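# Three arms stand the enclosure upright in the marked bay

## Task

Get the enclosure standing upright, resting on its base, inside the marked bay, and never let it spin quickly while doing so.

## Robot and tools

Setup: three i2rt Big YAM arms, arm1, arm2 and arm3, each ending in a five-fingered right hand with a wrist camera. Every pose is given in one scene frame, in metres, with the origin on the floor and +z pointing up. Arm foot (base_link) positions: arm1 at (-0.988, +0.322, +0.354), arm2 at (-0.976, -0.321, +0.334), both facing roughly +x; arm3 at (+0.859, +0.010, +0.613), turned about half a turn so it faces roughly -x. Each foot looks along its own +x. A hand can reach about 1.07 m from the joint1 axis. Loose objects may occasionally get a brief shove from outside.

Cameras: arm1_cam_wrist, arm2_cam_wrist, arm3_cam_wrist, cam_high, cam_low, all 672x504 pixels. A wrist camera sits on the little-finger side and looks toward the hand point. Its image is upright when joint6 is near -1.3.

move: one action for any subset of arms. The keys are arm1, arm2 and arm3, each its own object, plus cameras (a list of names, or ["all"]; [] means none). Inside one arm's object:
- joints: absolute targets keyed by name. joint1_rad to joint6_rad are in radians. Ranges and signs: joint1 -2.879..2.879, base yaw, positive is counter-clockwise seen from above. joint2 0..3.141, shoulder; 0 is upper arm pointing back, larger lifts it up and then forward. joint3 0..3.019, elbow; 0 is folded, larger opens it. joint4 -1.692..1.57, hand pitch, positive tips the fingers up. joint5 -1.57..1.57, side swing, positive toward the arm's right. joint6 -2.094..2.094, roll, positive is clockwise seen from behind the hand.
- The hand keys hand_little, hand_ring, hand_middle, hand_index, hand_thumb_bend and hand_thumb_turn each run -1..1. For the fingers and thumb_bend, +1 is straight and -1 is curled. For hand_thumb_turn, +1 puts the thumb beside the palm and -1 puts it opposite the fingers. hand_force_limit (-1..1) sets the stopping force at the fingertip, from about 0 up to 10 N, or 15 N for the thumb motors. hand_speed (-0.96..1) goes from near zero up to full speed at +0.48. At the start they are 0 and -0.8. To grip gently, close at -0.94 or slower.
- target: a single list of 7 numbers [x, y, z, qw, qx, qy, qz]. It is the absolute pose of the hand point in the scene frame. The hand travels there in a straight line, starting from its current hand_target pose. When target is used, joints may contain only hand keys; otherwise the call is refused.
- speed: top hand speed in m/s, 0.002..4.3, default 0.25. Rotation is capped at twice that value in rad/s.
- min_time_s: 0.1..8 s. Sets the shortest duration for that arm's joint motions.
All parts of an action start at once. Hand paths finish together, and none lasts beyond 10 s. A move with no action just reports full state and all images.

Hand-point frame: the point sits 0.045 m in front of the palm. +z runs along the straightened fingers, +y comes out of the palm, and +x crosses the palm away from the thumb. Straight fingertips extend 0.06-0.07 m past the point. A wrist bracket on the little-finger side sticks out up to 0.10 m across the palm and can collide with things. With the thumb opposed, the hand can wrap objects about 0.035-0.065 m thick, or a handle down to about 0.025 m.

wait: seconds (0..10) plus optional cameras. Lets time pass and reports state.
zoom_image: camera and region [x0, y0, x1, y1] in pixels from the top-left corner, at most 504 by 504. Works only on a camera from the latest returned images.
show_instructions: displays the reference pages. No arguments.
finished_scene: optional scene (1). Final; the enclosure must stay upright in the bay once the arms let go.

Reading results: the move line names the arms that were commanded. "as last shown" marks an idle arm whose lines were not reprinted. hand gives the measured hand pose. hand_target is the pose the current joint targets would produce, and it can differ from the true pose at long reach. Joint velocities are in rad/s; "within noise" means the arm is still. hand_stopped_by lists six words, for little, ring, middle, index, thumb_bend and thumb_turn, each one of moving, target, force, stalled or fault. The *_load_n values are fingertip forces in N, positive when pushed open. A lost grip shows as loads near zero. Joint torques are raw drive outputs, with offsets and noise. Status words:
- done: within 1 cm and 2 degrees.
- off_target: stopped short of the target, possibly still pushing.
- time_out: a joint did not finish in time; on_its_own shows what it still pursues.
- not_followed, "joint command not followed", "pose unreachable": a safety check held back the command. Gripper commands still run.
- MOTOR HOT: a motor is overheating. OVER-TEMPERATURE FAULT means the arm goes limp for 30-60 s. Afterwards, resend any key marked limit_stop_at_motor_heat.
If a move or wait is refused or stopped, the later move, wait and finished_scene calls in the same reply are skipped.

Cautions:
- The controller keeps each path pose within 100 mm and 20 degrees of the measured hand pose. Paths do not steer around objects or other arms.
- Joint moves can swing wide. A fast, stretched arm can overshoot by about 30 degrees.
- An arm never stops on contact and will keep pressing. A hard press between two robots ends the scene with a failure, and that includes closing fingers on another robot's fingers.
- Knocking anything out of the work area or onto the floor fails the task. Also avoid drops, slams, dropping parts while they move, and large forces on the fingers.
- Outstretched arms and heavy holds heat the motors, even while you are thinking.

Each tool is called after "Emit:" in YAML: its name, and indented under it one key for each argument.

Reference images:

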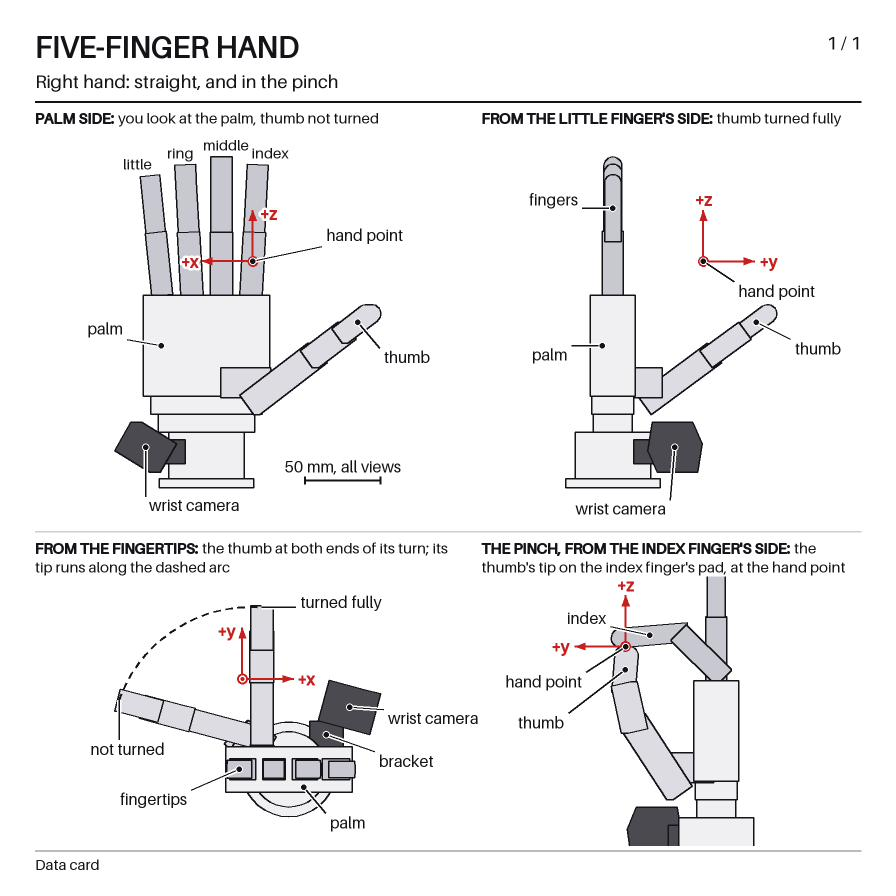

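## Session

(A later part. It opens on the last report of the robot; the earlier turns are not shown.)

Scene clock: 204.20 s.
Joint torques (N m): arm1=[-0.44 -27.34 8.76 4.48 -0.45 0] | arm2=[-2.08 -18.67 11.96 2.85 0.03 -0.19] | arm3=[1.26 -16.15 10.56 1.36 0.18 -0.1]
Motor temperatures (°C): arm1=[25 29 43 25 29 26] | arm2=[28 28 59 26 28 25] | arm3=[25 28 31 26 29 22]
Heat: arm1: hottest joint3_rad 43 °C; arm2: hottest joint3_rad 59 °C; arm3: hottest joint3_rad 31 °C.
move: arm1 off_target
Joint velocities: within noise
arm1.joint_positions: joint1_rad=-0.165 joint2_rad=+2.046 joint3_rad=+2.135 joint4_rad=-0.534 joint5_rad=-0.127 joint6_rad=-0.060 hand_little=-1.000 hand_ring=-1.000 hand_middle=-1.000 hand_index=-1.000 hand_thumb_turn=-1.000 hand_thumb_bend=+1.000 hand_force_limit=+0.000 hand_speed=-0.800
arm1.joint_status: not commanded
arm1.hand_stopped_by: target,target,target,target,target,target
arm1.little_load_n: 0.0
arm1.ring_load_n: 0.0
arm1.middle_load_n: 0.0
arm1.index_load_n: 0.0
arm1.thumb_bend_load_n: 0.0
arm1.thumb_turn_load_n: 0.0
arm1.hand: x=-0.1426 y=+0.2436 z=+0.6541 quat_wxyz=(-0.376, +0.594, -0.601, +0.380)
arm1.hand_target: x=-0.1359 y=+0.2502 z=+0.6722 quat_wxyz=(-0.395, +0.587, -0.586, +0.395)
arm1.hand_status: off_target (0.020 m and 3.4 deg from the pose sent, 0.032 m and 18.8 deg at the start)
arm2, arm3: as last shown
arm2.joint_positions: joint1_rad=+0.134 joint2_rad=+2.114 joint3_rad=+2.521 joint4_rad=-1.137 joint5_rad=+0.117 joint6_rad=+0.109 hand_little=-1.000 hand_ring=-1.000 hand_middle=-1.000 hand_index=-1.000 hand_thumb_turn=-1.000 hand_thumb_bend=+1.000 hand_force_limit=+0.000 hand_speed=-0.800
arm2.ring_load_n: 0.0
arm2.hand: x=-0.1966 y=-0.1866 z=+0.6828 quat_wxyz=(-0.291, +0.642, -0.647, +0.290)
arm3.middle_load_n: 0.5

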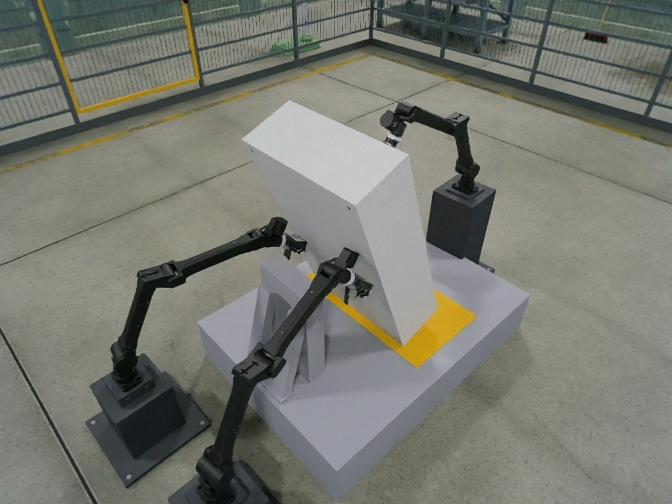

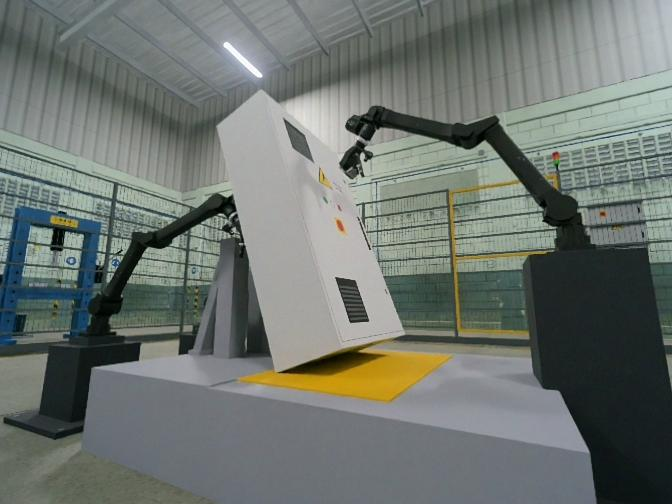

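Emit:
move:
  arm1: {"target":[-0.100,0.25,0.690,0.3954,-0.5862,0.5862,-0.3954],"speed":0.04}
  cameras: ["cam_high"]

Scene clock: 206.50 s.
Joint torques (N m): arm1=[0.09 -22.24 17.09 5.27 -0.2 -0.07] | arm2=[-2.08 -18.61 11.97 2.85 0.02 -0.19] | arm3=[1.2 -16.26 10.59 1.36 0.18 -0.09]
Motor temperatures (°C): arm1=[25 30 43 25 29 26] | arm2=[28 28 59 26 28 25] | arm3=[25 27 31 26 29 22]
Heat: arm1: hottest joint3_rad 43 °C; arm2: hottest joint3_rad 59 °C; arm3: hottest joint3_rad 31 °C.
move: arm1 off_target
Joint velocities: within noise
arm1.joint_positions: joint1_rad=-0.166 joint2_rad=+2.088 joint3_rad=+2.239 joint4_rad=-0.664 joint5_rad=-0.127 joint6_rad=-0.049 hand_little=-1.000 hand_ring=-1.000 hand_middle=-1.000 hand_index=-1.000 hand_thumb_turn=-1.000 hand_thumb_bend=+1.000 hand_force_limit=+0.000 hand_speed=-0.800
arm1.joint_status: not commanded
arm1.hand_stopped_by: target,target,target,target,target,target
arm1.little_load_n: 0.0
arm1.ring_load_n: 0.0
arm1.middle_load_n: 0.0
arm1.index_load_n: 0.0
arm1.thumb_bend_load_n: 0.0
arm1.thumb_turn_load_n: 0.0
arm1.hand: x=-0.1447 y=+0.2443 z=+0.6547 quat_wxyz=(-0.361, +0.601, -0.618, +0.355)
arm1.hand_target: x=-0.1105 y=+0.2514 z=+0.6902 quat_wxyz=(-0.396, +0.585, -0.586, +0.396)
arm1.hand_status: off_target (0.057 m and 7.3 deg from the pose sent, 0.056 m and 3.4 deg at the start)
arm2, arm3: as last shown
arm2.ring_load_n: 0.5
arm3.middle_load_n: 0.0

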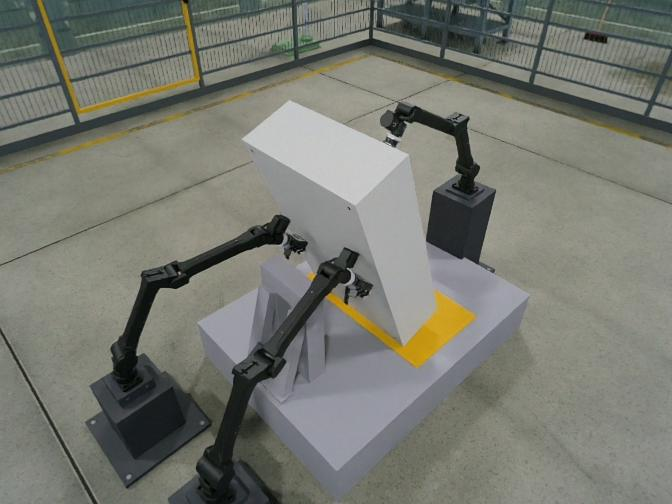

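Emit:
move:
  arm1: {"target":[-0.080,0.25,0.695,0.4133,-0.5737,0.5737,-0.4133],"speed":0.04}
  arm2: {"target":[-0.155,-0.19,0.695,0.3045,-0.638,0.638,-0.3045],"speed":0.04}
  cameras: ["cam_high"]

Scene clock: 210.73 s.
Joint torques (N m): arm1=[0.26 -23.71 16.4 6.41 -0.21 -0.02] | arm2=[-2.14 -19.14 12.15 2.61 0.02 -0.19] | arm3=[1.2 -16.21 10.54 1.35 0.18 -0.1]
Motor temperatures (°C): arm1=[25 30 45 25 29 26] | arm2=[28 28 58 26 28 25] | arm3=[25 27 31 25 29 22]
Heat: arm1: hottest joint3_rad 45 °C; arm2: hottest joint3_rad 58 °C; arm3: hottest joint3_rad 31 °C.
move: arm1 off_target; arm2 off_target
Joint velocities: within noise
arm1.joint_positions: joint1_rad=-0.166 joint2_rad=+2.128 joint3_rad=+2.277 joint4_rad=-0.627 joint5_rad=-0.129 joint6_rad=-0.045 hand_little=-1.000 hand_ring=-1.000 hand_middle=-1.000 hand_index=-1.000 hand_thumb_turn=-1.000 hand_thumb_bend=+1.000 hand_force_limit=+0.000 hand_speed=-0.800
arm1.joint_status: not commanded
arm1.hand_stopped_by: target,target,target,target,target,target
arm1.little_load_n: 0.0
arm1.ring_load_n: 0.0
arm1.middle_load_n: 0.0
arm1.index_load_n: 0.0
arm1.thumb_bend_load_n: 0.0
arm1.thumb_turn_load_n: 0.0
arm1.hand: x=-0.1267 y=+0.2421 z=+0.6514 quat_wxyz=(-0.371, +0.595, -0.612, +0.366)
arm1.hand_target: x=-0.0929 y=+0.2517 z=+0.6957 quat_wxyz=(-0.414, +0.573, -0.574, +0.413)
arm1.hand_status: off_target (0.064 m and 8.8 deg from the pose sent, 0.077 m and 10.8 deg at the start)
arm2.joint_positions: joint1_rad=+0.130 joint2_rad=+2.297 joint3_rad=+2.867 joint4_rad=-1.272 joint5_rad=+0.113 joint6_rad=+0.107 hand_little=-1.000 hand_ring=-1.000 hand_middle=-1.000 hand_index=-1.000 hand_thumb_turn=-1.000 hand_thumb_bend=+1.000 hand_force_limit=+0.000 hand_speed=-0.800
arm2.joint_status: not commanded
arm2.hand_stopped_by: target,target,target,target,target,target
arm2.little_load_n: 0.0
arm2.ring_load_n: 0.0
arm2.middle_load_n: 0.0
arm2.index_load_n: 0.0
arm2.thumb_bend_load_n: 0.0
arm2.thumb_turn_load_n: 0.0
arm2.hand: x=-0.1711 y=-0.1851 z=+0.6912 quat_wxyz=(-0.302, +0.637, -0.644, +0.297)
arm2.hand_target: x=-0.1569 y=-0.1904 z=+0.6943 quat_wxyz=(-0.315, +0.633, -0.635, +0.312)
arm2.hand_status: off_target (0.017 m and 1.1 deg from the pose sent, 0.043 m and 2.5 deg at the start; a joint's target at an end of its range on 16 of 58 steps)
arm3: as last shown

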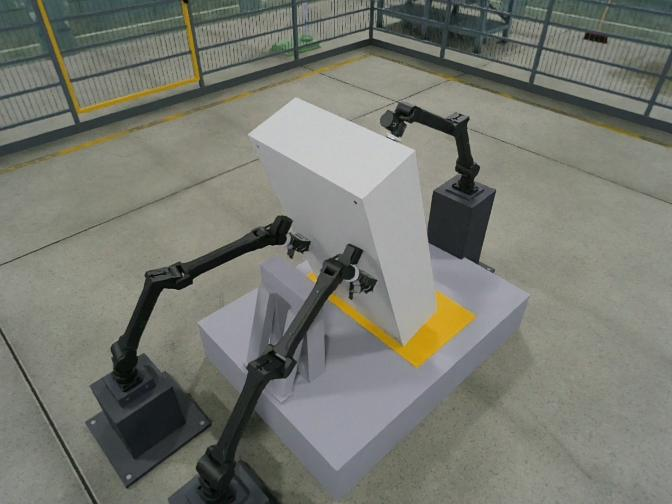

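Emit:
move:
  arm1: {"target":[-0.165,0.265,0.640,0.35,-0.6144,0.6144,-0.35],"speed":0.04}
  cameras: ["cam_high"]

Scene clock: 218.13 s.
Joint torques (N m): arm1=[-0.21 -26.7 7.68 1.69 -0.06 -0.23] | arm2=[-2.32 -19.25 12.07 2.84 0.04 -0.19] | arm3=[1.2 -16.21 10.56 1.36 0.18 -0.1]
Motor temperatures (°C): arm1=[25 30 45 25 29 26] | arm2=[27 28 56 25 28 25] | arm3=[25 27 31 25 29 22]
Heat: arm1: hottest joint3_rad 45 °C; arm2: hottest joint3_rad 56 °C; arm3: hottest joint3_rad 31 °C.
move: arm1 off_target
Joint velocities: within noise
arm1.joint_positions: joint1_rad=-0.149 joint2_rad=+2.026 joint3_rad=+2.122 joint4_rad=-0.612 joint5_rad=-0.111 joint6_rad=-0.048 hand_little=-1.000 hand_ring=-1.000 hand_middle=-1.000 hand_index=-1.000 hand_thumb_turn=-1.000 hand_thumb_bend=+1.000 hand_force_limit=+0.000 hand_speed=-0.800
arm1.joint_status: not commanded
arm1.hand_stopped_by: target,target,target,target,target,target
arm1.little_load_n: 0.0
arm1.ring_load_n: 0.0
arm1.middle_load_n: 0.0
arm1.index_load_n: 0.0
arm1.thumb_bend_load_n: 0.0
arm1.thumb_turn_load_n: 0.0
arm1.hand: x=-0.1597 y=+0.2581 z=+0.6478 quat_wxyz=(-0.358, +0.603, -0.617, +0.356)
arm1.hand_target: x=-0.1649 y=+0.2649 z=+0.6402 quat_wxyz=(-0.350, +0.614, -0.614, +0.350)
arm1.hand_status: off_target (0.012 m and 1.7 deg from the pose sent, 0.046 m and 3.8 deg at the start)
arm2, arm3: as last shown
arm2.joint_positions: joint1_rad=+0.130 joint2_rad=+2.297 joint3_rad=+2.867 joint4_rad=-1.277 joint5_rad=+0.113 joint6_rad=+0.107 hand_little=-1.000 hand_ring=-1.000 hand_middle=-1.000 hand_index=-1.000 hand_thumb_turn=-1.000 hand_thumb_bend=+1.000 hand_force_limit=+0.000 hand_speed=-0.800
arm2.hand: x=-0.1723 y=-0.1853 z=+0.6907 quat_wxyz=(-0.300, +0.638, -0.644, +0.296)
arm2.hand_target: x=-0.1569 y=-0.1905 z=+0.6942 quat_wxyz=(-0.315, +0.633, -0.635, +0.312)

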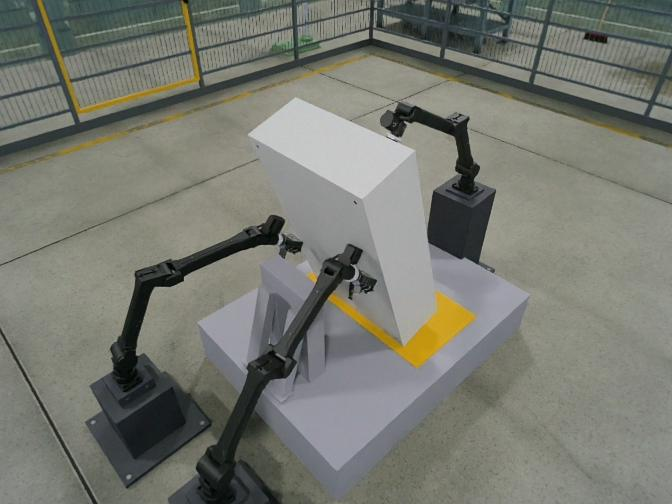

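Emit:
move:
  arm1: {"target":[-0.215,0.275,0.545,0.2706,-0.6533,0.6533,-0.2706],"speed":0.12}
  cameras: []

Emit:
move:
  arm1: {"target":[-0.155,0.275,0.565,0.2706,-0.6533,0.6533,-0.2706],"speed":0.06}
  cameras: ["cam_high","arm1_cam_wrist"]

Scene clock: 220.60 s.
Joint torques (N m): arm1=[-0.21 -25.29 7.45 1.42 -0.06 -0.23] | arm2=[-2.2 -19.25 12.08 2.81 0.03 -0.19] | arm3=[1.26 -16.21 10.55 1.35 0.18 -0.09]
Motor temperatures (°C): arm1=[25 31 45 25 29 26] | arm2=[27 28 55 25 28 25] | arm3=[25 27 31 25 29 22]
Heat: arm1: hottest joint3_rad 45 °C; arm2: hottest joint3_rad 55 °C; arm3: hottest joint3_rad 31 °C.
move: arm1 off_target
Joint velocities: within noise
arm1.joint_positions: joint1_rad=-0.136 joint2_rad=+2.020 joint3_rad=+1.991 joint4_rad=-0.730 joint5_rad=-0.083 joint6_rad=-0.063 hand_little=-1.000 hand_ring=-1.000 hand_middle=-1.000 hand_index=-1.000 hand_thumb_turn=-1.000 hand_thumb_bend=+1.000 hand_force_limit=+0.000 hand_speed=-0.800
arm1.joint_status: not commanded
arm1.hand_stopped_by: target,target,target,target,target,target
arm1.little_load_n: 0.0
arm1.ring_load_n: 0.0
arm1.middle_load_n: 0.0
arm1.index_load_n: 0.0
arm1.thumb_bend_load_n: 0.0
arm1.thumb_turn_load_n: 0.5
arm1.hand: x=-0.2089 y=+0.2686 z=+0.5574 quat_wxyz=(-0.281, +0.642, -0.657, +0.279)
arm1.hand_target: x=-0.2149 y=+0.2750 z=+0.5451 quat_wxyz=(-0.271, +0.653, -0.653, +0.271)
arm1.hand_status: off_target (0.015 m and 2.1 deg from the pose sent, 0.118 m and 15.7 deg at the start)
arm2, arm3: as last shown

Scene clock: 222.60 s.
Joint torques (N m): arm1=[-0.21 -25.23 12.14 1.35 -0.06 -0.15] | arm2=[-2.14 -19.19 12.07 2.85 0.03 -0.19] | arm3=[1.26 -16.15 10.55 1.35 0.18 -0.1]
Motor temperatures (°C): arm1=[25 31 44 25 29 26] | arm2=[27 28 55 25 28 25] | arm3=[25 27 31 25 29 22]
Heat: arm1: hottest joint3_rad 44 °C; arm2: hottest joint3_rad 55 °C; arm3: hottest joint3_rad 31 °C.
move: arm1 off_target
Joint velocities: within noise
arm1.joint_positions: joint1_rad=-0.127 joint2_rad=+2.208 joint3_rad=+2.346 joint4_rad=-0.927 joint5_rad=-0.076 joint6_rad=-0.063 hand_little=-1.000 hand_ring=-1.000 hand_middle=-1.000 hand_index=-1.000 hand_thumb_turn=-1.000 hand_thumb_bend=+1.000 hand_force_limit=+0.000 hand_speed=-0.800
arm1.joint_status: not commanded
arm1.hand_stopped_by: target,target,target,target,target,target
arm1.little_load_n: 0.0
arm1.ring_load_n: 0.5
arm1.middle_load_n: 0.0
arm1.index_load_n: 0.0
arm1.thumb_bend_load_n: 0.0
arm1.thumb_turn_load_n: 0.0
arm1.hand: x=-0.1649 y=+0.2693 z=+0.5685 quat_wxyz=(-0.271, +0.647, -0.660, +0.269)
arm1.hand_target: x=-0.1557 y=+0.2751 z=+0.5648 quat_wxyz=(-0.271, +0.653, -0.653, +0.271)
arm1.hand_status: off_target (0.012 m and 1.0 deg from the pose sent, 0.055 m and 2.1 deg at the start)
arm2, arm3: as last shown
pictures: arm1_cam_wrist, cam_high

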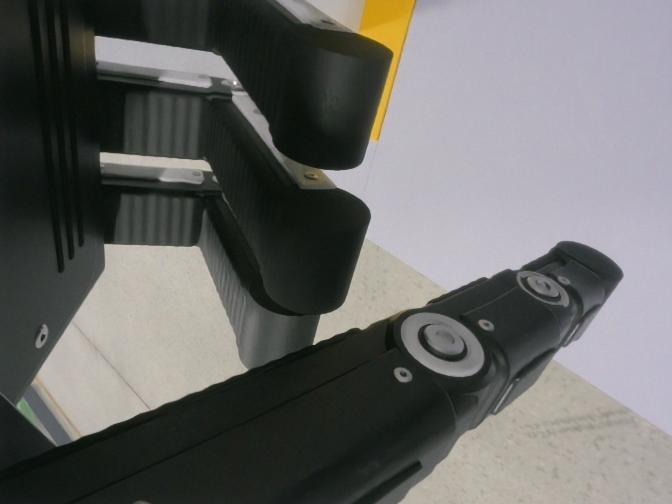

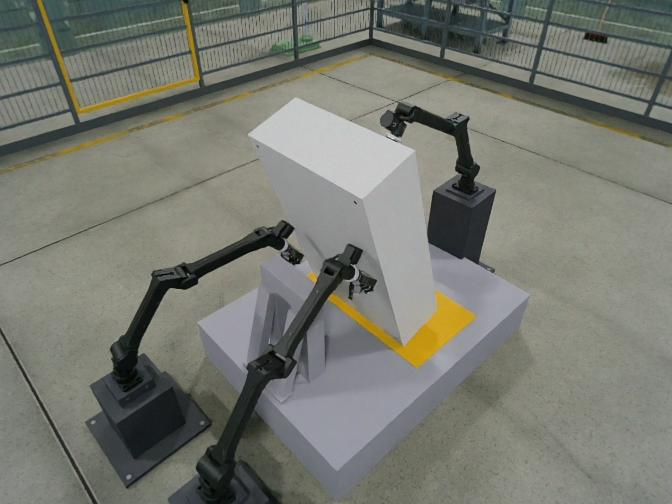

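Emit:
move:
  arm1: {"target":[-0.120,0.275,0.575,0.2706,-0.6533,0.6533,-0.2706],"speed":0.04}
  cameras: []

Emit:
move:
  arm1: {"target":[-0.095,0.275,0.582,0.2706,-0.6533,0.6533,-0.2706],"speed":0.04}
  cameras: ["cam_high","cam_low"]

Scene clock: 226.50 s.
Joint torques (N m): arm1=[-0.21 -25.76 12.59 2.77 -0.07 -0.1] | arm2=[-2.08 -19.84 11.23 2.29 0.03 -0.2] | arm3=[1.32 -16.21 10.56 1.35 0.17 -0.1]
Motor temperatures (°C): arm1=[25 31 45 25 28 26] | arm2=[27 28 54 25 28 25] | arm3=[25 27 31 25 29 22]
Heat: arm1: hottest joint3_rad 45 °C; arm2: hottest joint3_rad 54 °C; arm3: hottest joint3_rad 31 °C.
move: arm1 off_target
Joint velocities: within noise
arm1.joint_positions: joint1_rad=-0.122 joint2_rad=+2.466 joint3_rad=+2.865 joint4_rad=-1.205 joint5_rad=-0.071 joint6_rad=-0.063 hand_little=-1.000 hand_ring=-1.000 hand_middle=-1.000 hand_index=-1.000 hand_thumb_turn=-1.000 hand_thumb_bend=+1.000 hand_force_limit=+0.000 hand_speed=-0.800
arm1.joint_status: not commanded
arm1.hand_stopped_by: target,target,target,target,target,target
arm1.little_load_n: 0.0
arm1.ring_load_n: 0.0
arm1.middle_load_n: 0.0
arm1.index_load_n: 0.5
arm1.thumb_bend_load_n: 0.0
arm1.thumb_turn_load_n: 0.0
arm1.hand: x=-0.1372 y=+0.2693 z=+0.5818 quat_wxyz=(-0.265, +0.650, -0.661, +0.264)
arm1.hand_target: x=-0.1223 y=+0.2752 z=+0.5747 quat_wxyz=(-0.275, +0.650, -0.652, +0.276)
arm1.hand_status: off_target (0.019 m and 1.4 deg from the pose sent, 0.046 m and 1.0 deg at the start)
arm2: as last shown
arm2.joint_positions: joint1_rad=+0.130 joint2_rad=+2.304 joint3_rad=+2.879 joint4_rad=-1.264 joint5_rad=+0.113 joint6_rad=+0.107 hand_little=-1.000 hand_ring=-1.000 hand_middle=-1.000 hand_index=-1.000 hand_thumb_turn=-1.000 hand_thumb_bend=+1.000 hand_force_limit=+0.000 hand_speed=-0.800
arm2.hand: x=-0.1679 y=-0.1847 z=+0.6934 quat_wxyz=(-0.307, +0.635, -0.642, +0.301)
arm2.hand_target: x=-0.1570 y=-0.1903 z=+0.6944 quat_wxyz=(-0.315, +0.633, -0.635, +0.313)
arm3.joint_positions: joint1_rad=-0.044 joint2_rad=+2.042 joint3_rad=+2.576 joint4_rad=-1.406 joint5_rad=-0.007 joint6_rad=+0.016 hand_little=-1.000 hand_ring=-1.000 hand_middle=-1.000 hand_index=-1.000 hand_thumb_turn=-1.000 hand_thumb_bend=+1.000 hand_force_limit=+0.000 hand_speed=-0.800
arm3.joint_status: not commanded
arm3.hand_stopped_by: target,target,target,target,target,target
arm3.little_load_n: 0.0
arm3.ring_load_n: 0.0
arm3.middle_load_n: 0.0
arm3.index_load_n: 0.0
arm3.thumb_bend_load_n: 0.0
arm3.thumb_turn_load_n: 0.0
arm3.hand: x=+0.1519 y=-0.0248 z=+1.0058 quat_wxyz=(+0.244, -0.668, -0.659, +0.245)
arm3.hand_target: x=+0.1506 y=-0.0300 z=+1.0199 quat_wxyz=(+0.254, -0.660, -0.660, +0.254)
arm3.hand_status: not commanded

Scene clock: 227.90 s.
Joint torques (N m): arm1=[0.03 -26.46 12.48 4.14 -0.05 0.07] | arm2=[-2.26 -19.84 11.28 2.32 0.03 -0.19] | arm3=[1.2 -16.15 10.52 1.35 0.17 -0.1]
Motor temperatures (°C): arm1=[25 31 44 25 28 26] | arm2=[27 29 54 25 28 25] | arm3=[25 27 31 25 29 22]
Heat: arm1: hottest joint3_rad 44 °C; arm2: hottest joint3_rad 54 °C; arm3: hottest joint3_rad 31 °C.
move: arm1 off_target
Joint velocities: within noise
arm1.joint_positions: joint1_rad=-0.121 joint2_rad=+2.478 joint3_rad=+2.869 joint4_rad=-1.137 joint5_rad=-0.064 joint6_rad=-0.063 hand_little=-1.000 hand_ring=-1.000 hand_middle=-1.000 hand_index=-1.000 hand_thumb_turn=-1.000 hand_thumb_bend=+1.000 hand_force_limit=+0.000 hand_speed=-0.800
arm1.joint_status: not commanded
arm1.hand_stopped_by: target,target,target,target,target,target
arm1.little_load_n: 0.0
arm1.ring_load_n: 0.0
arm1.middle_load_n: 0.0
arm1.index_load_n: 0.0
arm1.thumb_bend_load_n: 0.0
arm1.thumb_turn_load_n: 0.0
arm1.hand: x=-0.1200 y=+0.2667 z=+0.5835 quat_wxyz=(-0.280, +0.642, -0.653, +0.287)
arm1.hand_target: x=-0.0992 y=+0.2755 z=+0.5819 quat_wxyz=(-0.301, +0.634, -0.643, +0.307)
arm1.hand_status: off_target (0.026 m and 2.5 deg from the pose sent, 0.043 m and 1.4 deg at the start; a joint's target at an end of its range on 38 of 42 steps)
arm2, arm3: as last shown

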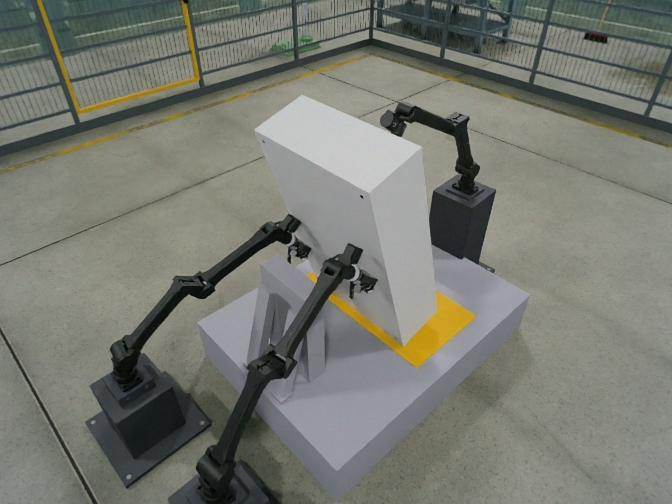

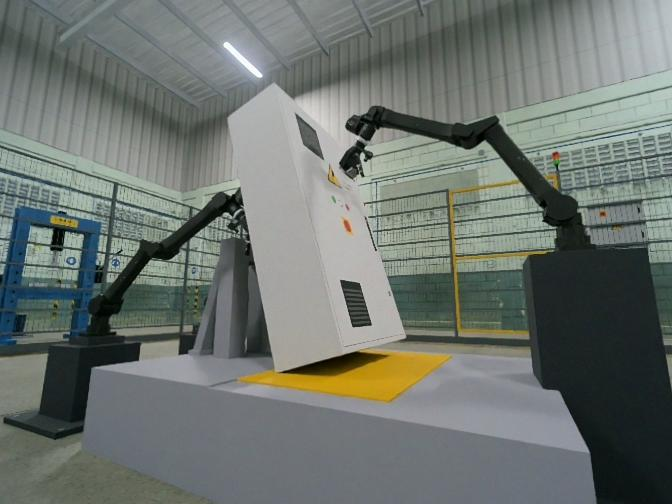

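Emit:
move:
  arm2: {"target":[-0.215,-0.19,0.68,0.3045,-0.638,0.638,-0.3045],"speed":0.04}
  cameras: []

Emit:
move:
  arm2: {"target":[-0.170,-0.19,0.60,0.38,-0.5963,0.5963,-0.38],"speed":0.12}
  cameras: ["cam_high"]

Scene clock: 232.90 s.
Joint torques (N m): arm1=[-0.03 -26.52 12.48 4.15 -0.05 0.06] | arm2=[-1.26 -20.42 7.36 2.33 0.25 -0.12] | arm3=[1.32 -16.21 10.54 1.35 0.17 -0.09]
Motor temperatures (°C): arm1=[25 32 44 25 28 26] | arm2=[27 29 53 25 28 25] | arm3=[24 27 31 25 29 22]
Heat: arm1: hottest joint3_rad 44 °C; arm2: hottest joint3_rad 53 °C; arm3: hottest joint3_rad 31 °C.
move: arm2 done
Joint velocities: within noise
arm1, arm3: as last shown
arm1.hand: x=-0.1199 y=+0.2667 z=+0.5836 quat_wxyz=(-0.280, +0.642, -0.653, +0.287)
arm1.hand_target: x=-0.0991 y=+0.2755 z=+0.5819 quat_wxyz=(-0.301, +0.634, -0.643, +0.307)
arm2.joint_positions: joint1_rad=+0.130 joint2_rad=+1.981 joint3_rad=+2.280 joint4_rad=-0.990 joint5_rad=+0.118 joint6_rad=+0.107 hand_little=-1.000 hand_ring=-1.000 hand_middle=-1.000 hand_index=-1.000 hand_thumb_turn=-1.000 hand_thumb_bend=+1.000 hand_force_limit=+0.000 hand_speed=-0.800
arm2.joint_status: not commanded
arm2.hand_stopped_by: target,target,target,target,target,target
arm2.little_load_n: 0.0
arm2.ring_load_n: 0.0
arm2.middle_load_n: 0.0
arm2.index_load_n: 0.0
arm2.thumb_bend_load_n: 0.0
arm2.thumb_turn_load_n: 0.0
arm2.hand: x=-0.2138 y=-0.1925 z=+0.6819 quat_wxyz=(-0.305, +0.635, -0.643, +0.302)
arm2.hand_target: x=-0.2150 y=-0.1899 z=+0.6800 quat_wxyz=(-0.304, +0.638, -0.638, +0.304)
arm2.hand_status: done (0.003 m and 0.7 deg from the pose sent, 0.049 m and 0.8 deg at the start)

Scene clock: 234.73 s.
Joint torques (N m): arm1=[-0.03 -26.52 12.48 4.16 -0.05 0.06] | arm2=[-1.38 -20.13 7.75 2.54 0.23 -0.18] | arm3=[1.26 -16.21 10.56 1.37 0.18 -0.09]
Motor temperatures (°C): arm1=[25 32 44 25 28 26] | arm2=[27 29 53 25 28 25] | arm3=[24 26 31 25 29 22]
Heat: arm1: hottest joint3_rad 44 °C; arm2: hottest joint3_rad 53 °C; arm3: hottest joint3_rad 31 °C.
move: arm2 done
Joint velocities: within noise
arm1, arm3: as last shown
arm1.index_load_n: -0.5
arm2.joint_positions: joint1_rad=+0.130 joint2_rad=+1.928 joint3_rad=+1.863 joint4_rad=-0.380 joint5_rad=+0.136 joint6_rad=+0.082 hand_little=-1.000 hand_ring=-1.000 hand_middle=-1.000 hand_index=-1.000 hand_thumb_turn=-1.000 hand_thumb_bend=+1.000 hand_force_limit=+0.000 hand_speed=-0.800
arm2.joint_status: not commanded
arm2.hand_stopped_by: target,target,target,target,target,target
arm2.little_load_n: 0.0
arm2.ring_load_n: 0.0
arm2.middle_load_n: 0.0
arm2.index_load_n: 0.0
arm2.thumb_bend_load_n: 0.0
arm2.thumb_turn_load_n: 0.0
arm2.hand: x=-0.1673 y=-0.1905 z=+0.6027 quat_wxyz=(-0.382, +0.592, -0.602, +0.376)
arm2.hand_target: x=-0.1700 y=-0.1899 z=+0.5998 quat_wxyz=(-0.380, +0.597, -0.596, +0.380)
arm2.hand_status: done (0.004 m and 1.0 deg from the pose sent, 0.093 m and 14.2 deg at the start)
arm3.ring_load_n: 0.5

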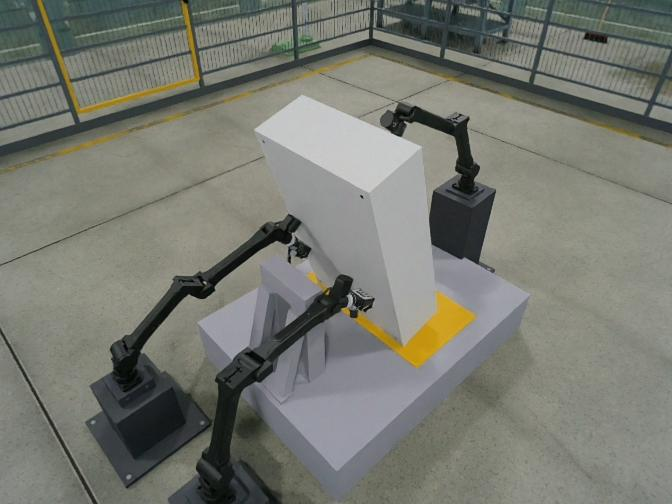

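Emit:
move:
  arm2: {"target":[-0.100,-0.19,0.628,0.38,-0.5963,0.5963,-0.38],"speed":0.05}
  cameras: []

Emit:
move:
  arm2: {"target":[-0.065,-0.19,0.64,0.38,-0.5963,0.5963,-0.38],"speed":0.04}
  cameras: ["cam_high","cam_low"]

Scene clock: 237.67 s.
Joint torques (N m): arm1=[0.03 -26.58 12.48 3.92 -0.05 0.06] | arm2=[-2.2 -19.08 13.79 2.1 -0.02 -0.2] | arm3=[1.26 -16.15 10.54 1.37 0.18 -0.09]
Motor temperatures (°C): arm1=[25 32 44 25 28 26] | arm2=[27 29 52 25 28 25] | arm3=[24 26 32 25 29 22]
Heat: arm1: hottest joint3_rad 44 °C; arm2: hottest joint3_rad 52 °C; arm3: hottest joint3_rad 32 °C.
move: arm2 off_target
Joint velocities: within noise
arm1, arm3: as last shown
arm1.joint_positions: joint1_rad=-0.121 joint2_rad=+2.479 joint3_rad=+2.869 joint4_rad=-1.132 joint5_rad=-0.064 joint6_rad=-0.063 hand_little=-1.000 hand_ring=-1.000 hand_middle=-1.000 hand_index=-1.000 hand_thumb_turn=-1.000 hand_thumb_bend=+1.000 hand_force_limit=+0.000 hand_speed=-0.800
arm1.index_load_n: 0.0
arm1.hand: x=-0.1187 y=+0.2666 z=+0.5834 quat_wxyz=(-0.282, +0.642, -0.652, +0.289)
arm1.hand_target: x=-0.0992 y=+0.2755 z=+0.5816 quat_wxyz=(-0.301, +0.634, -0.643, +0.306)
arm2.joint_positions: joint1_rad=+0.127 joint2_rad=+2.109 joint3_rad=+2.205 joint4_rad=-0.571 joint5_rad=+0.129 joint6_rad=+0.076 hand_little=-1.000 hand_ring=-1.000 hand_middle=-1.000 hand_index=-1.000 hand_thumb_turn=-1.000 hand_thumb_bend=+1.000 hand_force_limit=+0.000 hand_speed=-0.800
arm2.joint_status: not commanded
arm2.hand_stopped_by: target,target,target,target,target,target
arm2.little_load_n: 0.5
arm2.ring_load_n: 0.0
arm2.middle_load_n: 0.0
arm2.index_load_n: 0.0
arm2.thumb_bend_load_n: 0.0
arm2.thumb_turn_load_n: 0.0
arm2.hand: x=-0.1175 y=-0.1840 z=+0.6175 quat_wxyz=(-0.373, +0.600, -0.605, +0.368)
arm2.hand_target: x=-0.1018 y=-0.1902 z=+0.6276 quat_wxyz=(-0.381, +0.596, -0.596, +0.381)
arm2.hand_status: off_target (0.021 m and 2.0 deg from the pose sent, 0.072 m and 1.1 deg at the start)
arm3.ring_load_n: 0.0

Scene clock: 240.93 s.
Joint torques (N m): arm1=[-0.21 -27.58 11.73 2.73 -0.05 0.06] | arm2=[-2.2 -19.9 14.5 3.38 -0.21 -0.31] | arm3=[1.2 -16.09 10.1 2.41 0.12 -0.1]
Motor temperatures (°C): arm1=[25 32 45 25 28 26] | arm2=[27 30 53 25 28 25] | arm3=[24 26 32 25 29 22]
Heat: arm1: hottest joint3_rad 45 °C; arm2: hottest joint3_rad 53 °C; arm3: hottest joint3_rad 32 °C.
move: arm2 off_target
Joint velocities: within noise
arm1, arm3: as last shown
arm1.joint_positions: joint1_rad=-0.118 joint2_rad=+2.489 joint3_rad=+2.880 joint4_rad=-1.104 joint5_rad=-0.064 joint6_rad=-0.063 hand_little=-1.000 hand_ring=-1.000 hand_middle=-1.000 hand_index=-1.000 hand_thumb_turn=-1.000 hand_thumb_bend=+1.000 hand_force_limit=+0.000 hand_speed=-0.800
arm1.index_load_n: 0.5
arm1.hand: x=-0.1105 y=+0.2687 z=+0.5851 quat_wxyz=(-0.291, +0.639, -0.647, +0.298)
arm1.hand_target: x=-0.0991 y=+0.2755 z=+0.5816 quat_wxyz=(-0.301, +0.634, -0.643, +0.306)
arm2.joint_positions: joint1_rad=+0.122 joint2_rad=+2.277 joint3_rad=+2.538 joint4_rad=-0.765 joint5_rad=+0.129 joint6_rad=+0.085 hand_little=-1.000 hand_ring=-1.000 hand_middle=-1.000 hand_index=-1.000 hand_thumb_turn=-1.000 hand_thumb_bend=+1.000 hand_force_limit=+0.000 hand_speed=-0.800
arm2.joint_status: not commanded
arm2.hand_stopped_by: target,target,target,target,target,target
arm2.little_load_n: 0.0
arm2.ring_load_n: 0.0
arm2.middle_load_n: 0.0
arm2.index_load_n: 0.0
arm2.thumb_bend_load_n: 0.0
arm2.thumb_turn_load_n: 0.0
arm2.hand: x=-0.0886 y=-0.1836 z=+0.6271 quat_wxyz=(-0.363, +0.602, -0.614, +0.359)
arm2.hand_target: x=-0.0685 y=-0.1907 z=+0.6397 quat_wxyz=(-0.382, +0.595, -0.596, +0.382)
arm2.hand_status: off_target (0.028 m and 3.7 deg from the pose sent, 0.057 m and 1.9 deg at the start)
arm3.joint_positions: joint1_rad=-0.044 joint2_rad=+2.042 joint3_rad=+2.581 joint4_rad=-1.433 joint5_rad=-0.005 joint6_rad=+0.017 hand_little=-1.000 hand_ring=-1.000 hand_middle=-1.000 hand_index=-1.000 hand_thumb_turn=-1.000 hand_thumb_bend=+1.000 hand_force_limit=+0.000 hand_speed=-0.800
arm3.middle_load_n: 0.5
arm3.hand: x=+0.1583 y=-0.0249 z=+1.0048 quat_wxyz=(+0.238, -0.671, -0.661, +0.237)
arm3.hand_target: x=+0.1506 y=-0.0299 z=+1.0199 quat_wxyz=(+0.254, -0.660, -0.660, +0.254)

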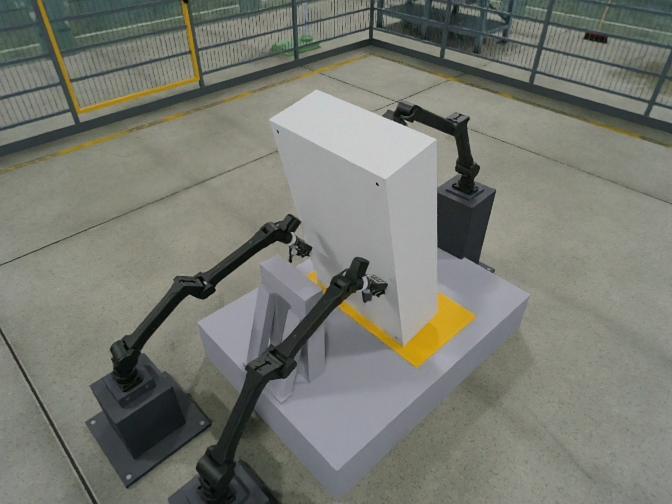

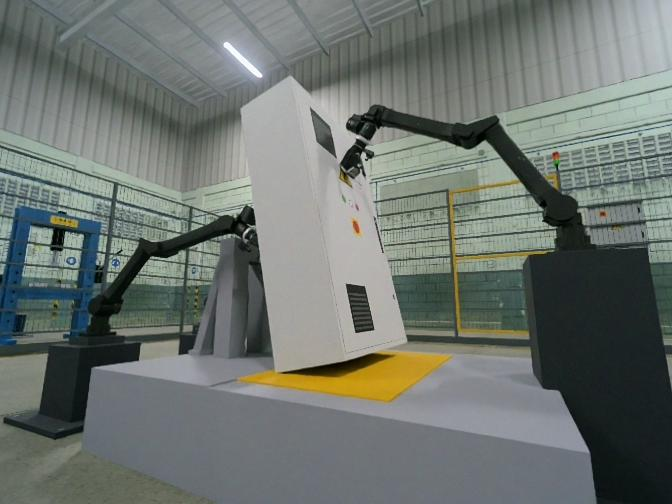

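Emit:
move:
  arm2: {"target":[-0.050,-0.19,0.640,0.38,-0.5963,0.5963,-0.38],"speed":0.02}
  arm3: {"target":[0.175,-0.03,1.017,0.2534,-0.660,-0.660,0.2534],"speed":0.02}
  cameras: ["cam_high","cam_low"]

Scene clock: 245.47 s.
Joint torques (N m): arm1=[-0.21 -27.58 11.74 2.71 -0.05 0.06] | arm2=[-2.14 -21.71 12.46 1.89 -0.03 -0.22] | arm3=[1.14 -12.63 7.72 5.26 0.02 -0.31]
Motor temperatures (°C): arm1=[25 32 45 25 28 26] | arm2=[27 30 54 25 28 25] | arm3=[24 26 32 25 29 22]
Heat: arm1: hottest joint3_rad 45 °C; arm2: hottest joint3_rad 54 °C; arm3: hottest joint3_rad 32 °C.
move: arm2 off_target; arm3 off_target
Joint velocities: within noise
arm1: as last shown
arm1.little_load_n: 0.5
arm1.index_load_n: 0.0
arm2.joint_positions: joint1_rad=+0.117 joint2_rad=+2.454 joint3_rad=+2.873 joint4_rad=-0.855 joint5_rad=+0.121 joint6_rad=+0.074 hand_little=-1.000 hand_ring=-1.000 hand_middle=-1.000 hand_index=-1.000 hand_thumb_turn=-1.000 hand_thumb_bend=+1.000 hand_force_limit=+0.000 hand_speed=-0.800
arm2.joint_status: not commanded
arm2.hand_stopped_by: target,target,target,target,target,target
arm2.little_load_n: 0.0
arm2.ring_load_n: 0.0
arm2.middle_load_n: 0.0
arm2.index_load_n: 0.0
arm2.thumb_bend_load_n: 0.0
arm2.thumb_turn_load_n: 0.0
arm2.hand: x=-0.0585 y=-0.1835 z=+0.6424 quat_wxyz=(-0.386, +0.591, -0.600, +0.377)
arm2.hand_target: x=-0.0514 y=-0.1903 z=+0.6397 quat_wxyz=(-0.387, +0.591, -0.593, +0.386)
arm2.hand_status: off_target (0.011 m and 1.0 deg from the pose sent, 0.041 m and 3.7 deg at the start; a joint's target at an end of its range on 13 of 77 steps)
arm3.joint_positions: joint1_rad=-0.043 joint2_rad=+1.885 joint3_rad=+2.383 joint4_rad=-1.414 joint5_rad=-0.001 joint6_rad=+0.036 hand_little=-1.000 hand_ring=-1.000 hand_middle=-1.000 hand_index=-1.000 hand_thumb_turn=-1.000 hand_thumb_bend=+1.000 hand_force_limit=+0.000 hand_speed=-0.800
arm3.joint_status: not commanded
arm3.hand_stopped_by: target,target,target,target,target,target
arm3.little_load_n: 0.0
arm3.ring_load_n: 0.0
arm3.middle_load_n: 0.0
arm3.index_load_n: 0.0
arm3.thumb_bend_load_n: 0.0
arm3.thumb_turn_load_n: 0.0
arm3.hand: x=+0.2064 y=-0.0257 z=+1.0212 quat_wxyz=(+0.230, -0.680, -0.657, +0.231)
arm3.hand_target: x=+0.1774 y=-0.0300 z=+1.0170 quat_wxyz=(+0.253, -0.661, -0.660, +0.252)
arm3.hand_status: off_target (0.032 m and 4.4 deg from the pose sent, 0.021 m and 2.9 deg at the start)

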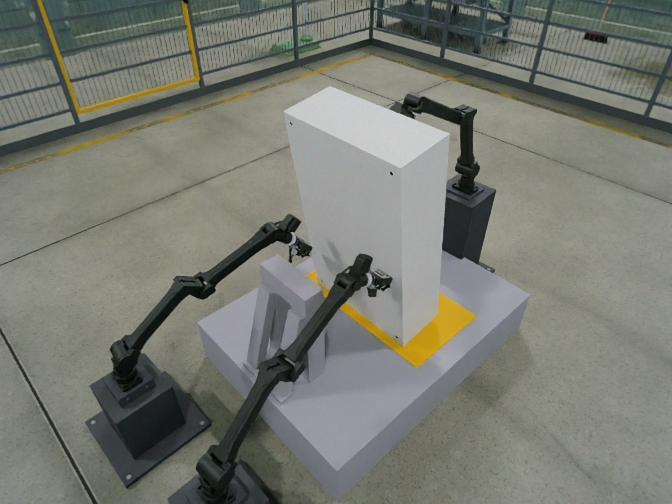

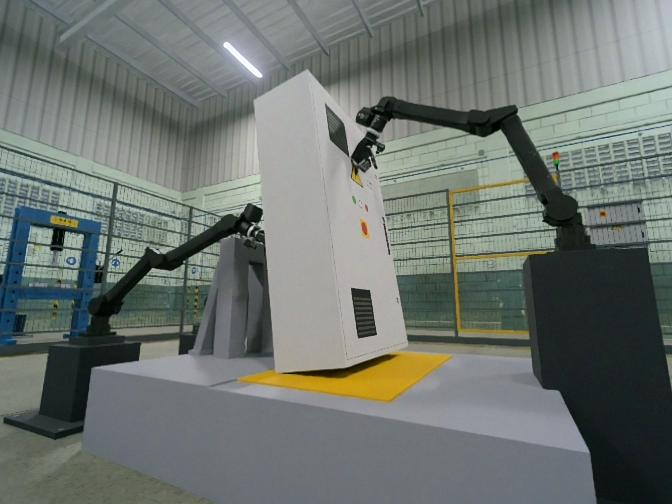

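Emit:
move:
  arm3: {"target":[0.190,-0.03,1.005,0.2185,-0.6725,-0.6725,0.2185],"speed":0.02}
  cameras: ["cam_high","cam_low"]

Scene clock: 252.37 s.
Joint torques (N m): arm1=[-0.21 -27.58 11.74 2.71 -0.05 0.06] | arm2=[-2.08 -21.89 12.48 1.91 -0.02 -0.19] | arm3=[1.26 -9.29 10.29 4.34 -0.03 -0.43]
Motor temperatures (°C): arm1=[25 32 45 25 28 26] | arm2=[27 30 53 25 28 25] | arm3=[24 26 32 25 29 22]
Heat: arm1: hottest joint3_rad 45 °C; arm2: hottest joint3_rad 53 °C; arm3: hottest joint3_rad 32 °C.
move: arm3 off_target
Joint velocities: within noise
arm1, arm2: as last shown
arm1.little_load_n: 0.0
arm2.joint_positions: joint1_rad=+0.117 joint2_rad=+2.456 joint3_rad=+2.873 joint4_rad=-0.855 joint5_rad=+0.121 joint6_rad=+0.072 hand_little=-1.000 hand_ring=-1.000 hand_middle=-1.000 hand_index=-1.000 hand_thumb_turn=-1.000 hand_thumb_bend=+1.000 hand_force_limit=+0.000 hand_speed=-0.800
arm2.little_load_n: 0.5
arm2.hand: x=-0.0582 y=-0.1835 z=+0.6406 quat_wxyz=(-0.385, +0.592, -0.599, +0.377)
arm2.hand_target: x=-0.0513 y=-0.1902 z=+0.6395 quat_wxyz=(-0.387, +0.591, -0.593, +0.386)
arm3.joint_positions: joint1_rad=-0.042 joint2_rad=+1.883 joint3_rad=+2.399 joint4_rad=-1.514 joint5_rad=-0.001 joint6_rad=+0.047 hand_little=-1.000 hand_ring=-1.000 hand_middle=-1.000 hand_index=-1.000 hand_thumb_turn=-1.000 hand_thumb_bend=+1.000 hand_force_limit=+0.000 hand_speed=-0.800
arm3.joint_status: not commanded
arm3.hand_stopped_by: target,target,target,target,target,target
arm3.little_load_n: 0.0
arm3.ring_load_n: 0.0
arm3.middle_load_n: 0.0
arm3.index_load_n: 0.0
arm3.thumb_bend_load_n: 0.0
arm3.thumb_turn_load_n: 0.0
arm3.hand: x=+0.2307 y=-0.0269 z=+1.0184 quat_wxyz=(+0.201, -0.693, -0.662, +0.204)
arm3.hand_target: x=+0.1939 y=-0.0300 z=+1.0041 quat_wxyz=(+0.219, -0.673, -0.672, +0.219)
arm3.hand_status: off_target (0.043 m and 3.7 deg from the pose sent, 0.024 m and 2.8 deg at the start)

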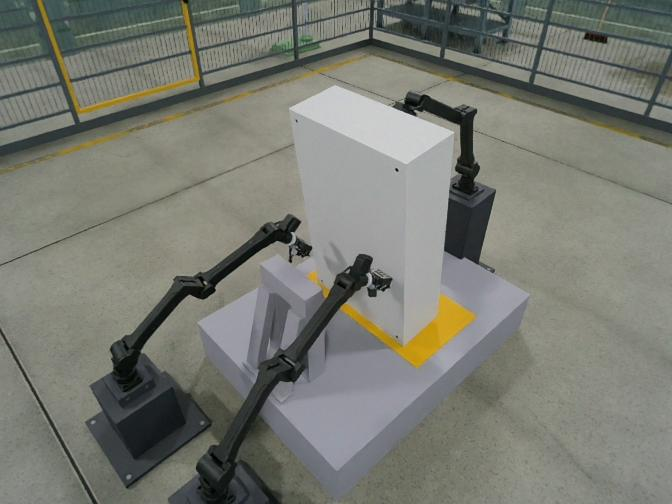

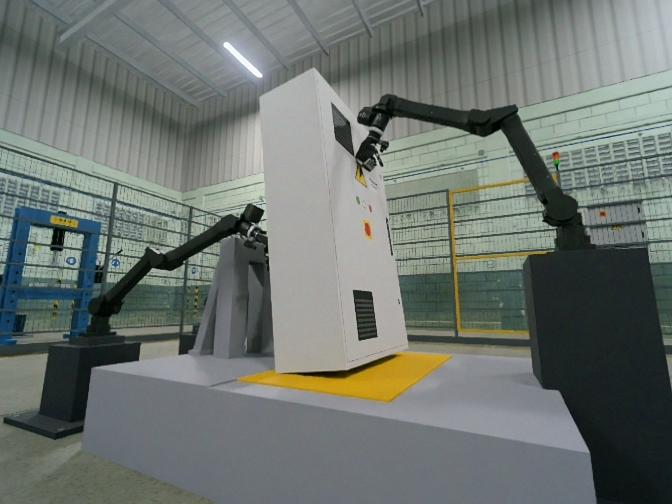

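Emit:
move:
  arm3: {"target":[0.210,-0.03,0.995,0.2008,-0.678,-0.678,0.2008],"speed":0.015}
  cameras: ["cam_low"]

Emit:
move:
  arm3: {"target":[0.225,-0.03,0.985,0.2008,-0.678,-0.678,0.2008],"speed":0.015}
  cameras: ["cam_high","cam_low"]

Scene clock: 255.77 s.
Joint torques (N m): arm1=[-0.21 -27.52 11.73 2.73 -0.05 0.06] | arm2=[-2.14 -21.89 12.46 1.91 -0.03 -0.19] | arm3=[1.2 -8.82 8.24 6.02 -0.01 -0.51]
Motor temperatures (°C): arm1=[25 32 45 25 28 26] | arm2=[27 30 52 25 28 25] | arm3=[24 26 33 26 29 22]
Heat: arm1: hottest joint3_rad 45 °C; arm2: hottest joint3_rad 52 °C; arm3: hottest joint3_rad 33 °C.
move: arm3 off_target
Joint velocities: within noise
arm1, arm2: as last shown
arm2.little_load_n: 0.0
arm3.joint_positions: joint1_rad=-0.041 joint2_rad=+1.844 joint3_rad=+2.350 joint4_rad=-1.575 joint5_rad=-0.001 joint6_rad=+0.054 hand_little=-1.000 hand_ring=-1.000 hand_middle=-1.000 hand_index=-1.000 hand_thumb_turn=-1.000 hand_thumb_bend=+1.000 hand_force_limit=+0.000 hand_speed=-0.800
arm3.joint_status: not commanded
arm3.hand_stopped_by: target,target,target,target,target,target
arm3.little_load_n: 0.0
arm3.ring_load_n: 0.5
arm3.middle_load_n: 0.0
arm3.index_load_n: 0.0
arm3.thumb_bend_load_n: 0.0
arm3.thumb_turn_load_n: 0.0
arm3.hand: x=+0.2608 y=-0.0280 z=+1.0158 quat_wxyz=(+0.177, -0.702, -0.667, +0.180)
arm3.hand_target: x=+0.2157 y=-0.0300 z=+0.9943 quat_wxyz=(+0.200, -0.679, -0.678, +0.199)
arm3.hand_status: off_target (0.055 m and 4.7 deg from the pose sent, 0.031 m and 2.5 deg at the start)

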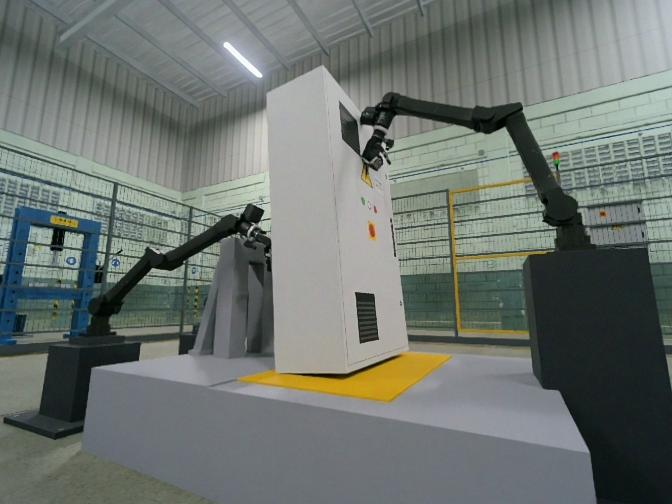

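Scene clock: 257.30 s.
Joint torques (N m): arm1=[-0.21 -27.52 11.74 2.71 -0.05 0.06] | arm2=[-2.08 -21.89 12.49 1.88 -0.02 -0.19] | arm3=[1.08 -7.65 8.13 6.11 -0.03 -0.43]
Motor temperatures (°C): arm1=[25 32 45 25 28 26] | arm2=[27 30 52 25 28 25] | arm3=[24 26 33 26 29 22]
Heat: arm1: hottest joint3_rad 45 °C; arm2: hottest joint3_rad 52 °C; arm3: hottest joint3_rad 33 °C.
move: arm3 off_target
Joint velocities: within noise
arm1.joint_positions: joint1_rad=-0.118 joint2_rad=+2.489 joint3_rad=+2.880 joint4_rad=-1.104 joint5_rad=-0.064 joint6_rad=-0.063 hand_little=-1.000 hand_ring=-1.000 hand_middle=-1.000 hand_index=-1.000 hand_thumb_turn=-1.000 hand_thumb_bend=+1.000 hand_force_limit=+0.000 hand_speed=-0.800
arm1.joint_status: not commanded
arm1.hand_stopped_by: target,target,target,target,target,target
arm1.little_load_n: 0.0
arm1.ring_load_n: 0.0
arm1.middle_load_n: 0.0
arm1.index_load_n: 0.0
arm1.thumb_bend_load_n: 0.0
arm1.thumb_turn_load_n: 0.0
arm1.hand: x=-0.1105 y=+0.2687 z=+0.5851 quat_wxyz=(-0.291, +0.639, -0.647, +0.298)
arm1.hand_target: x=-0.0991 y=+0.2755 z=+0.5816 quat_wxyz=(-0.301, +0.634, -0.643, +0.306)
arm1.hand_status: not commanded
arm2: as last shown
arm3.joint_positions: joint1_rad=-0.041 joint2_rad=+1.760 joint3_rad=+2.210 joint4_rad=-1.511 joint5_rad=-0.001 joint6_rad=+0.046 hand_little=-1.000 hand_ring=-1.000 hand_middle=-1.000 hand_index=-1.000 hand_thumb_turn=-1.000 hand_thumb_bend=+1.000 hand_force_limit=+0.000 hand_speed=-0.800
arm3.joint_status: not commanded
arm3.hand_stopped_by: target,target,target,target,target,target
arm3.little_load_n: 0.0
arm3.ring_load_n: 0.0
arm3.middle_load_n: 0.0
arm3.index_load_n: 0.0
arm3.thumb_bend_load_n: 0.0
arm3.thumb_turn_load_n: 0.0
arm3.hand: x=+0.2785 y=-0.0280 z=+1.0098 quat_wxyz=(+0.180, -0.698, -0.669, +0.182)
arm3.hand_target: x=+0.2312 y=-0.0300 z=+0.9840 quat_wxyz=(+0.200, -0.679, -0.678, +0.200)
arm3.hand_status: off_target (0.059 m and 4.1 deg from the pose sent, 0.047 m and 4.8 deg at the start)

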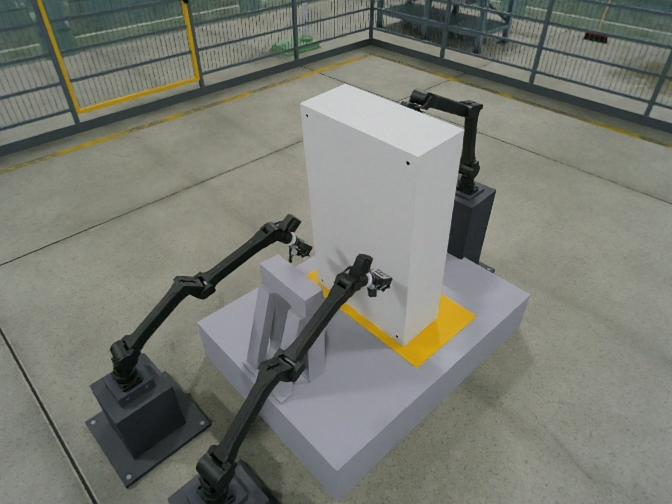

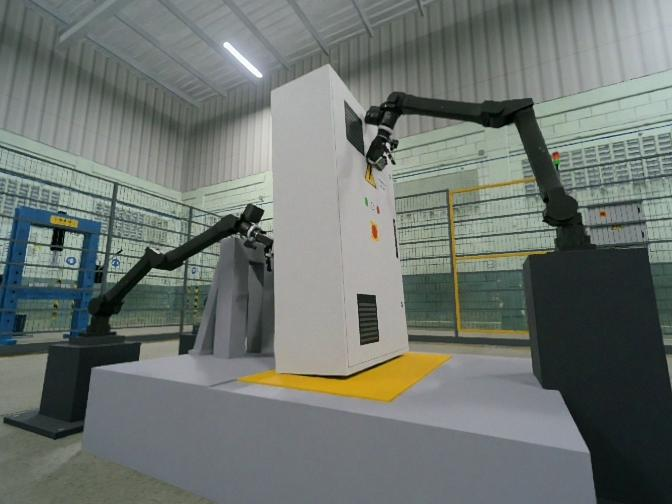

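Emit:
move:
  arm3: {"target":[0.242,-0.03,0.978,0.2008,-0.678,-0.678,0.2008],"speed":0.01}
  cameras: ["cam_low"]

Emit:
zoom_image:
  camera: "cam_low"
  region: [230, 50, 460, 420]

Scene clock: 259.87 s.
Joint torques (N m): arm1=[-0.21 -27.58 11.73 2.71 -0.05 0.06] | arm2=[-2.08 -22.01 12.46 1.91 -0.02 -0.19] | arm3=[1.08 -5.77 8.49 5.59 -0.07 -0.29]
Motor temperatures (°C): arm1=[25 32 45 25 28 26] | arm2=[27 30 52 25 28 25] | arm3=[24 26 32 26 29 22]
Heat: arm1: hottest joint3_rad 45 °C; arm2: hottest joint3_rad 52 °C; arm3: hottest joint3_rad 32 °C.
move: arm3 off_target
Joint velocities: within noise
arm1, arm2: as last shown
arm3.joint_positions: joint1_rad=-0.040 joint2_rad=+1.685 joint3_rad=+2.088 joint4_rad=-1.448 joint5_rad=-0.001 joint6_rad=+0.033 hand_little=-1.000 hand_ring=-1.000 hand_middle=-1.000 hand_index=-1.000 hand_thumb_turn=-1.000 hand_thumb_bend=+1.000 hand_force_limit=+0.000 hand_speed=-0.800
arm3.joint_status: not commanded
arm3.hand_stopped_by: target,target,target,target,target,target
arm3.little_load_n: 0.0
arm3.ring_load_n: 0.0
arm3.middle_load_n: 0.0
arm3.index_load_n: 0.0
arm3.thumb_bend_load_n: 0.0
arm3.thumb_turn_load_n: 0.0
arm3.hand: x=+0.2945 y=-0.0275 z=+1.0041 quat_wxyz=(+0.187, -0.692, -0.672, +0.187)
arm3.hand_target: x=+0.2481 y=-0.0299 z=+0.9769 quat_wxyz=(+0.201, -0.678, -0.678, +0.200)
arm3.hand_status: off_target (0.059 m and 2.9 deg from the pose sent, 0.049 m and 4.1 deg at the start)

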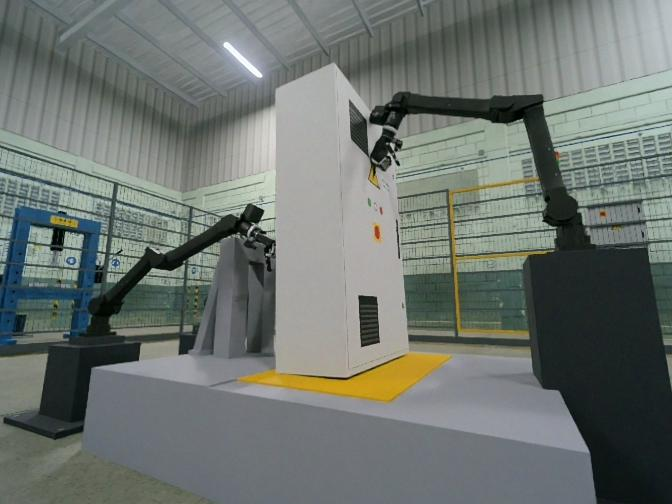

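Scaled by 1.362 from the camera's image (finer frame: 960x720).

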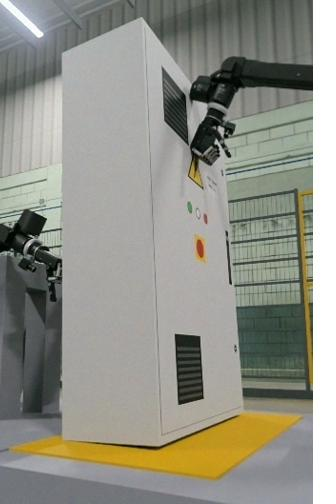

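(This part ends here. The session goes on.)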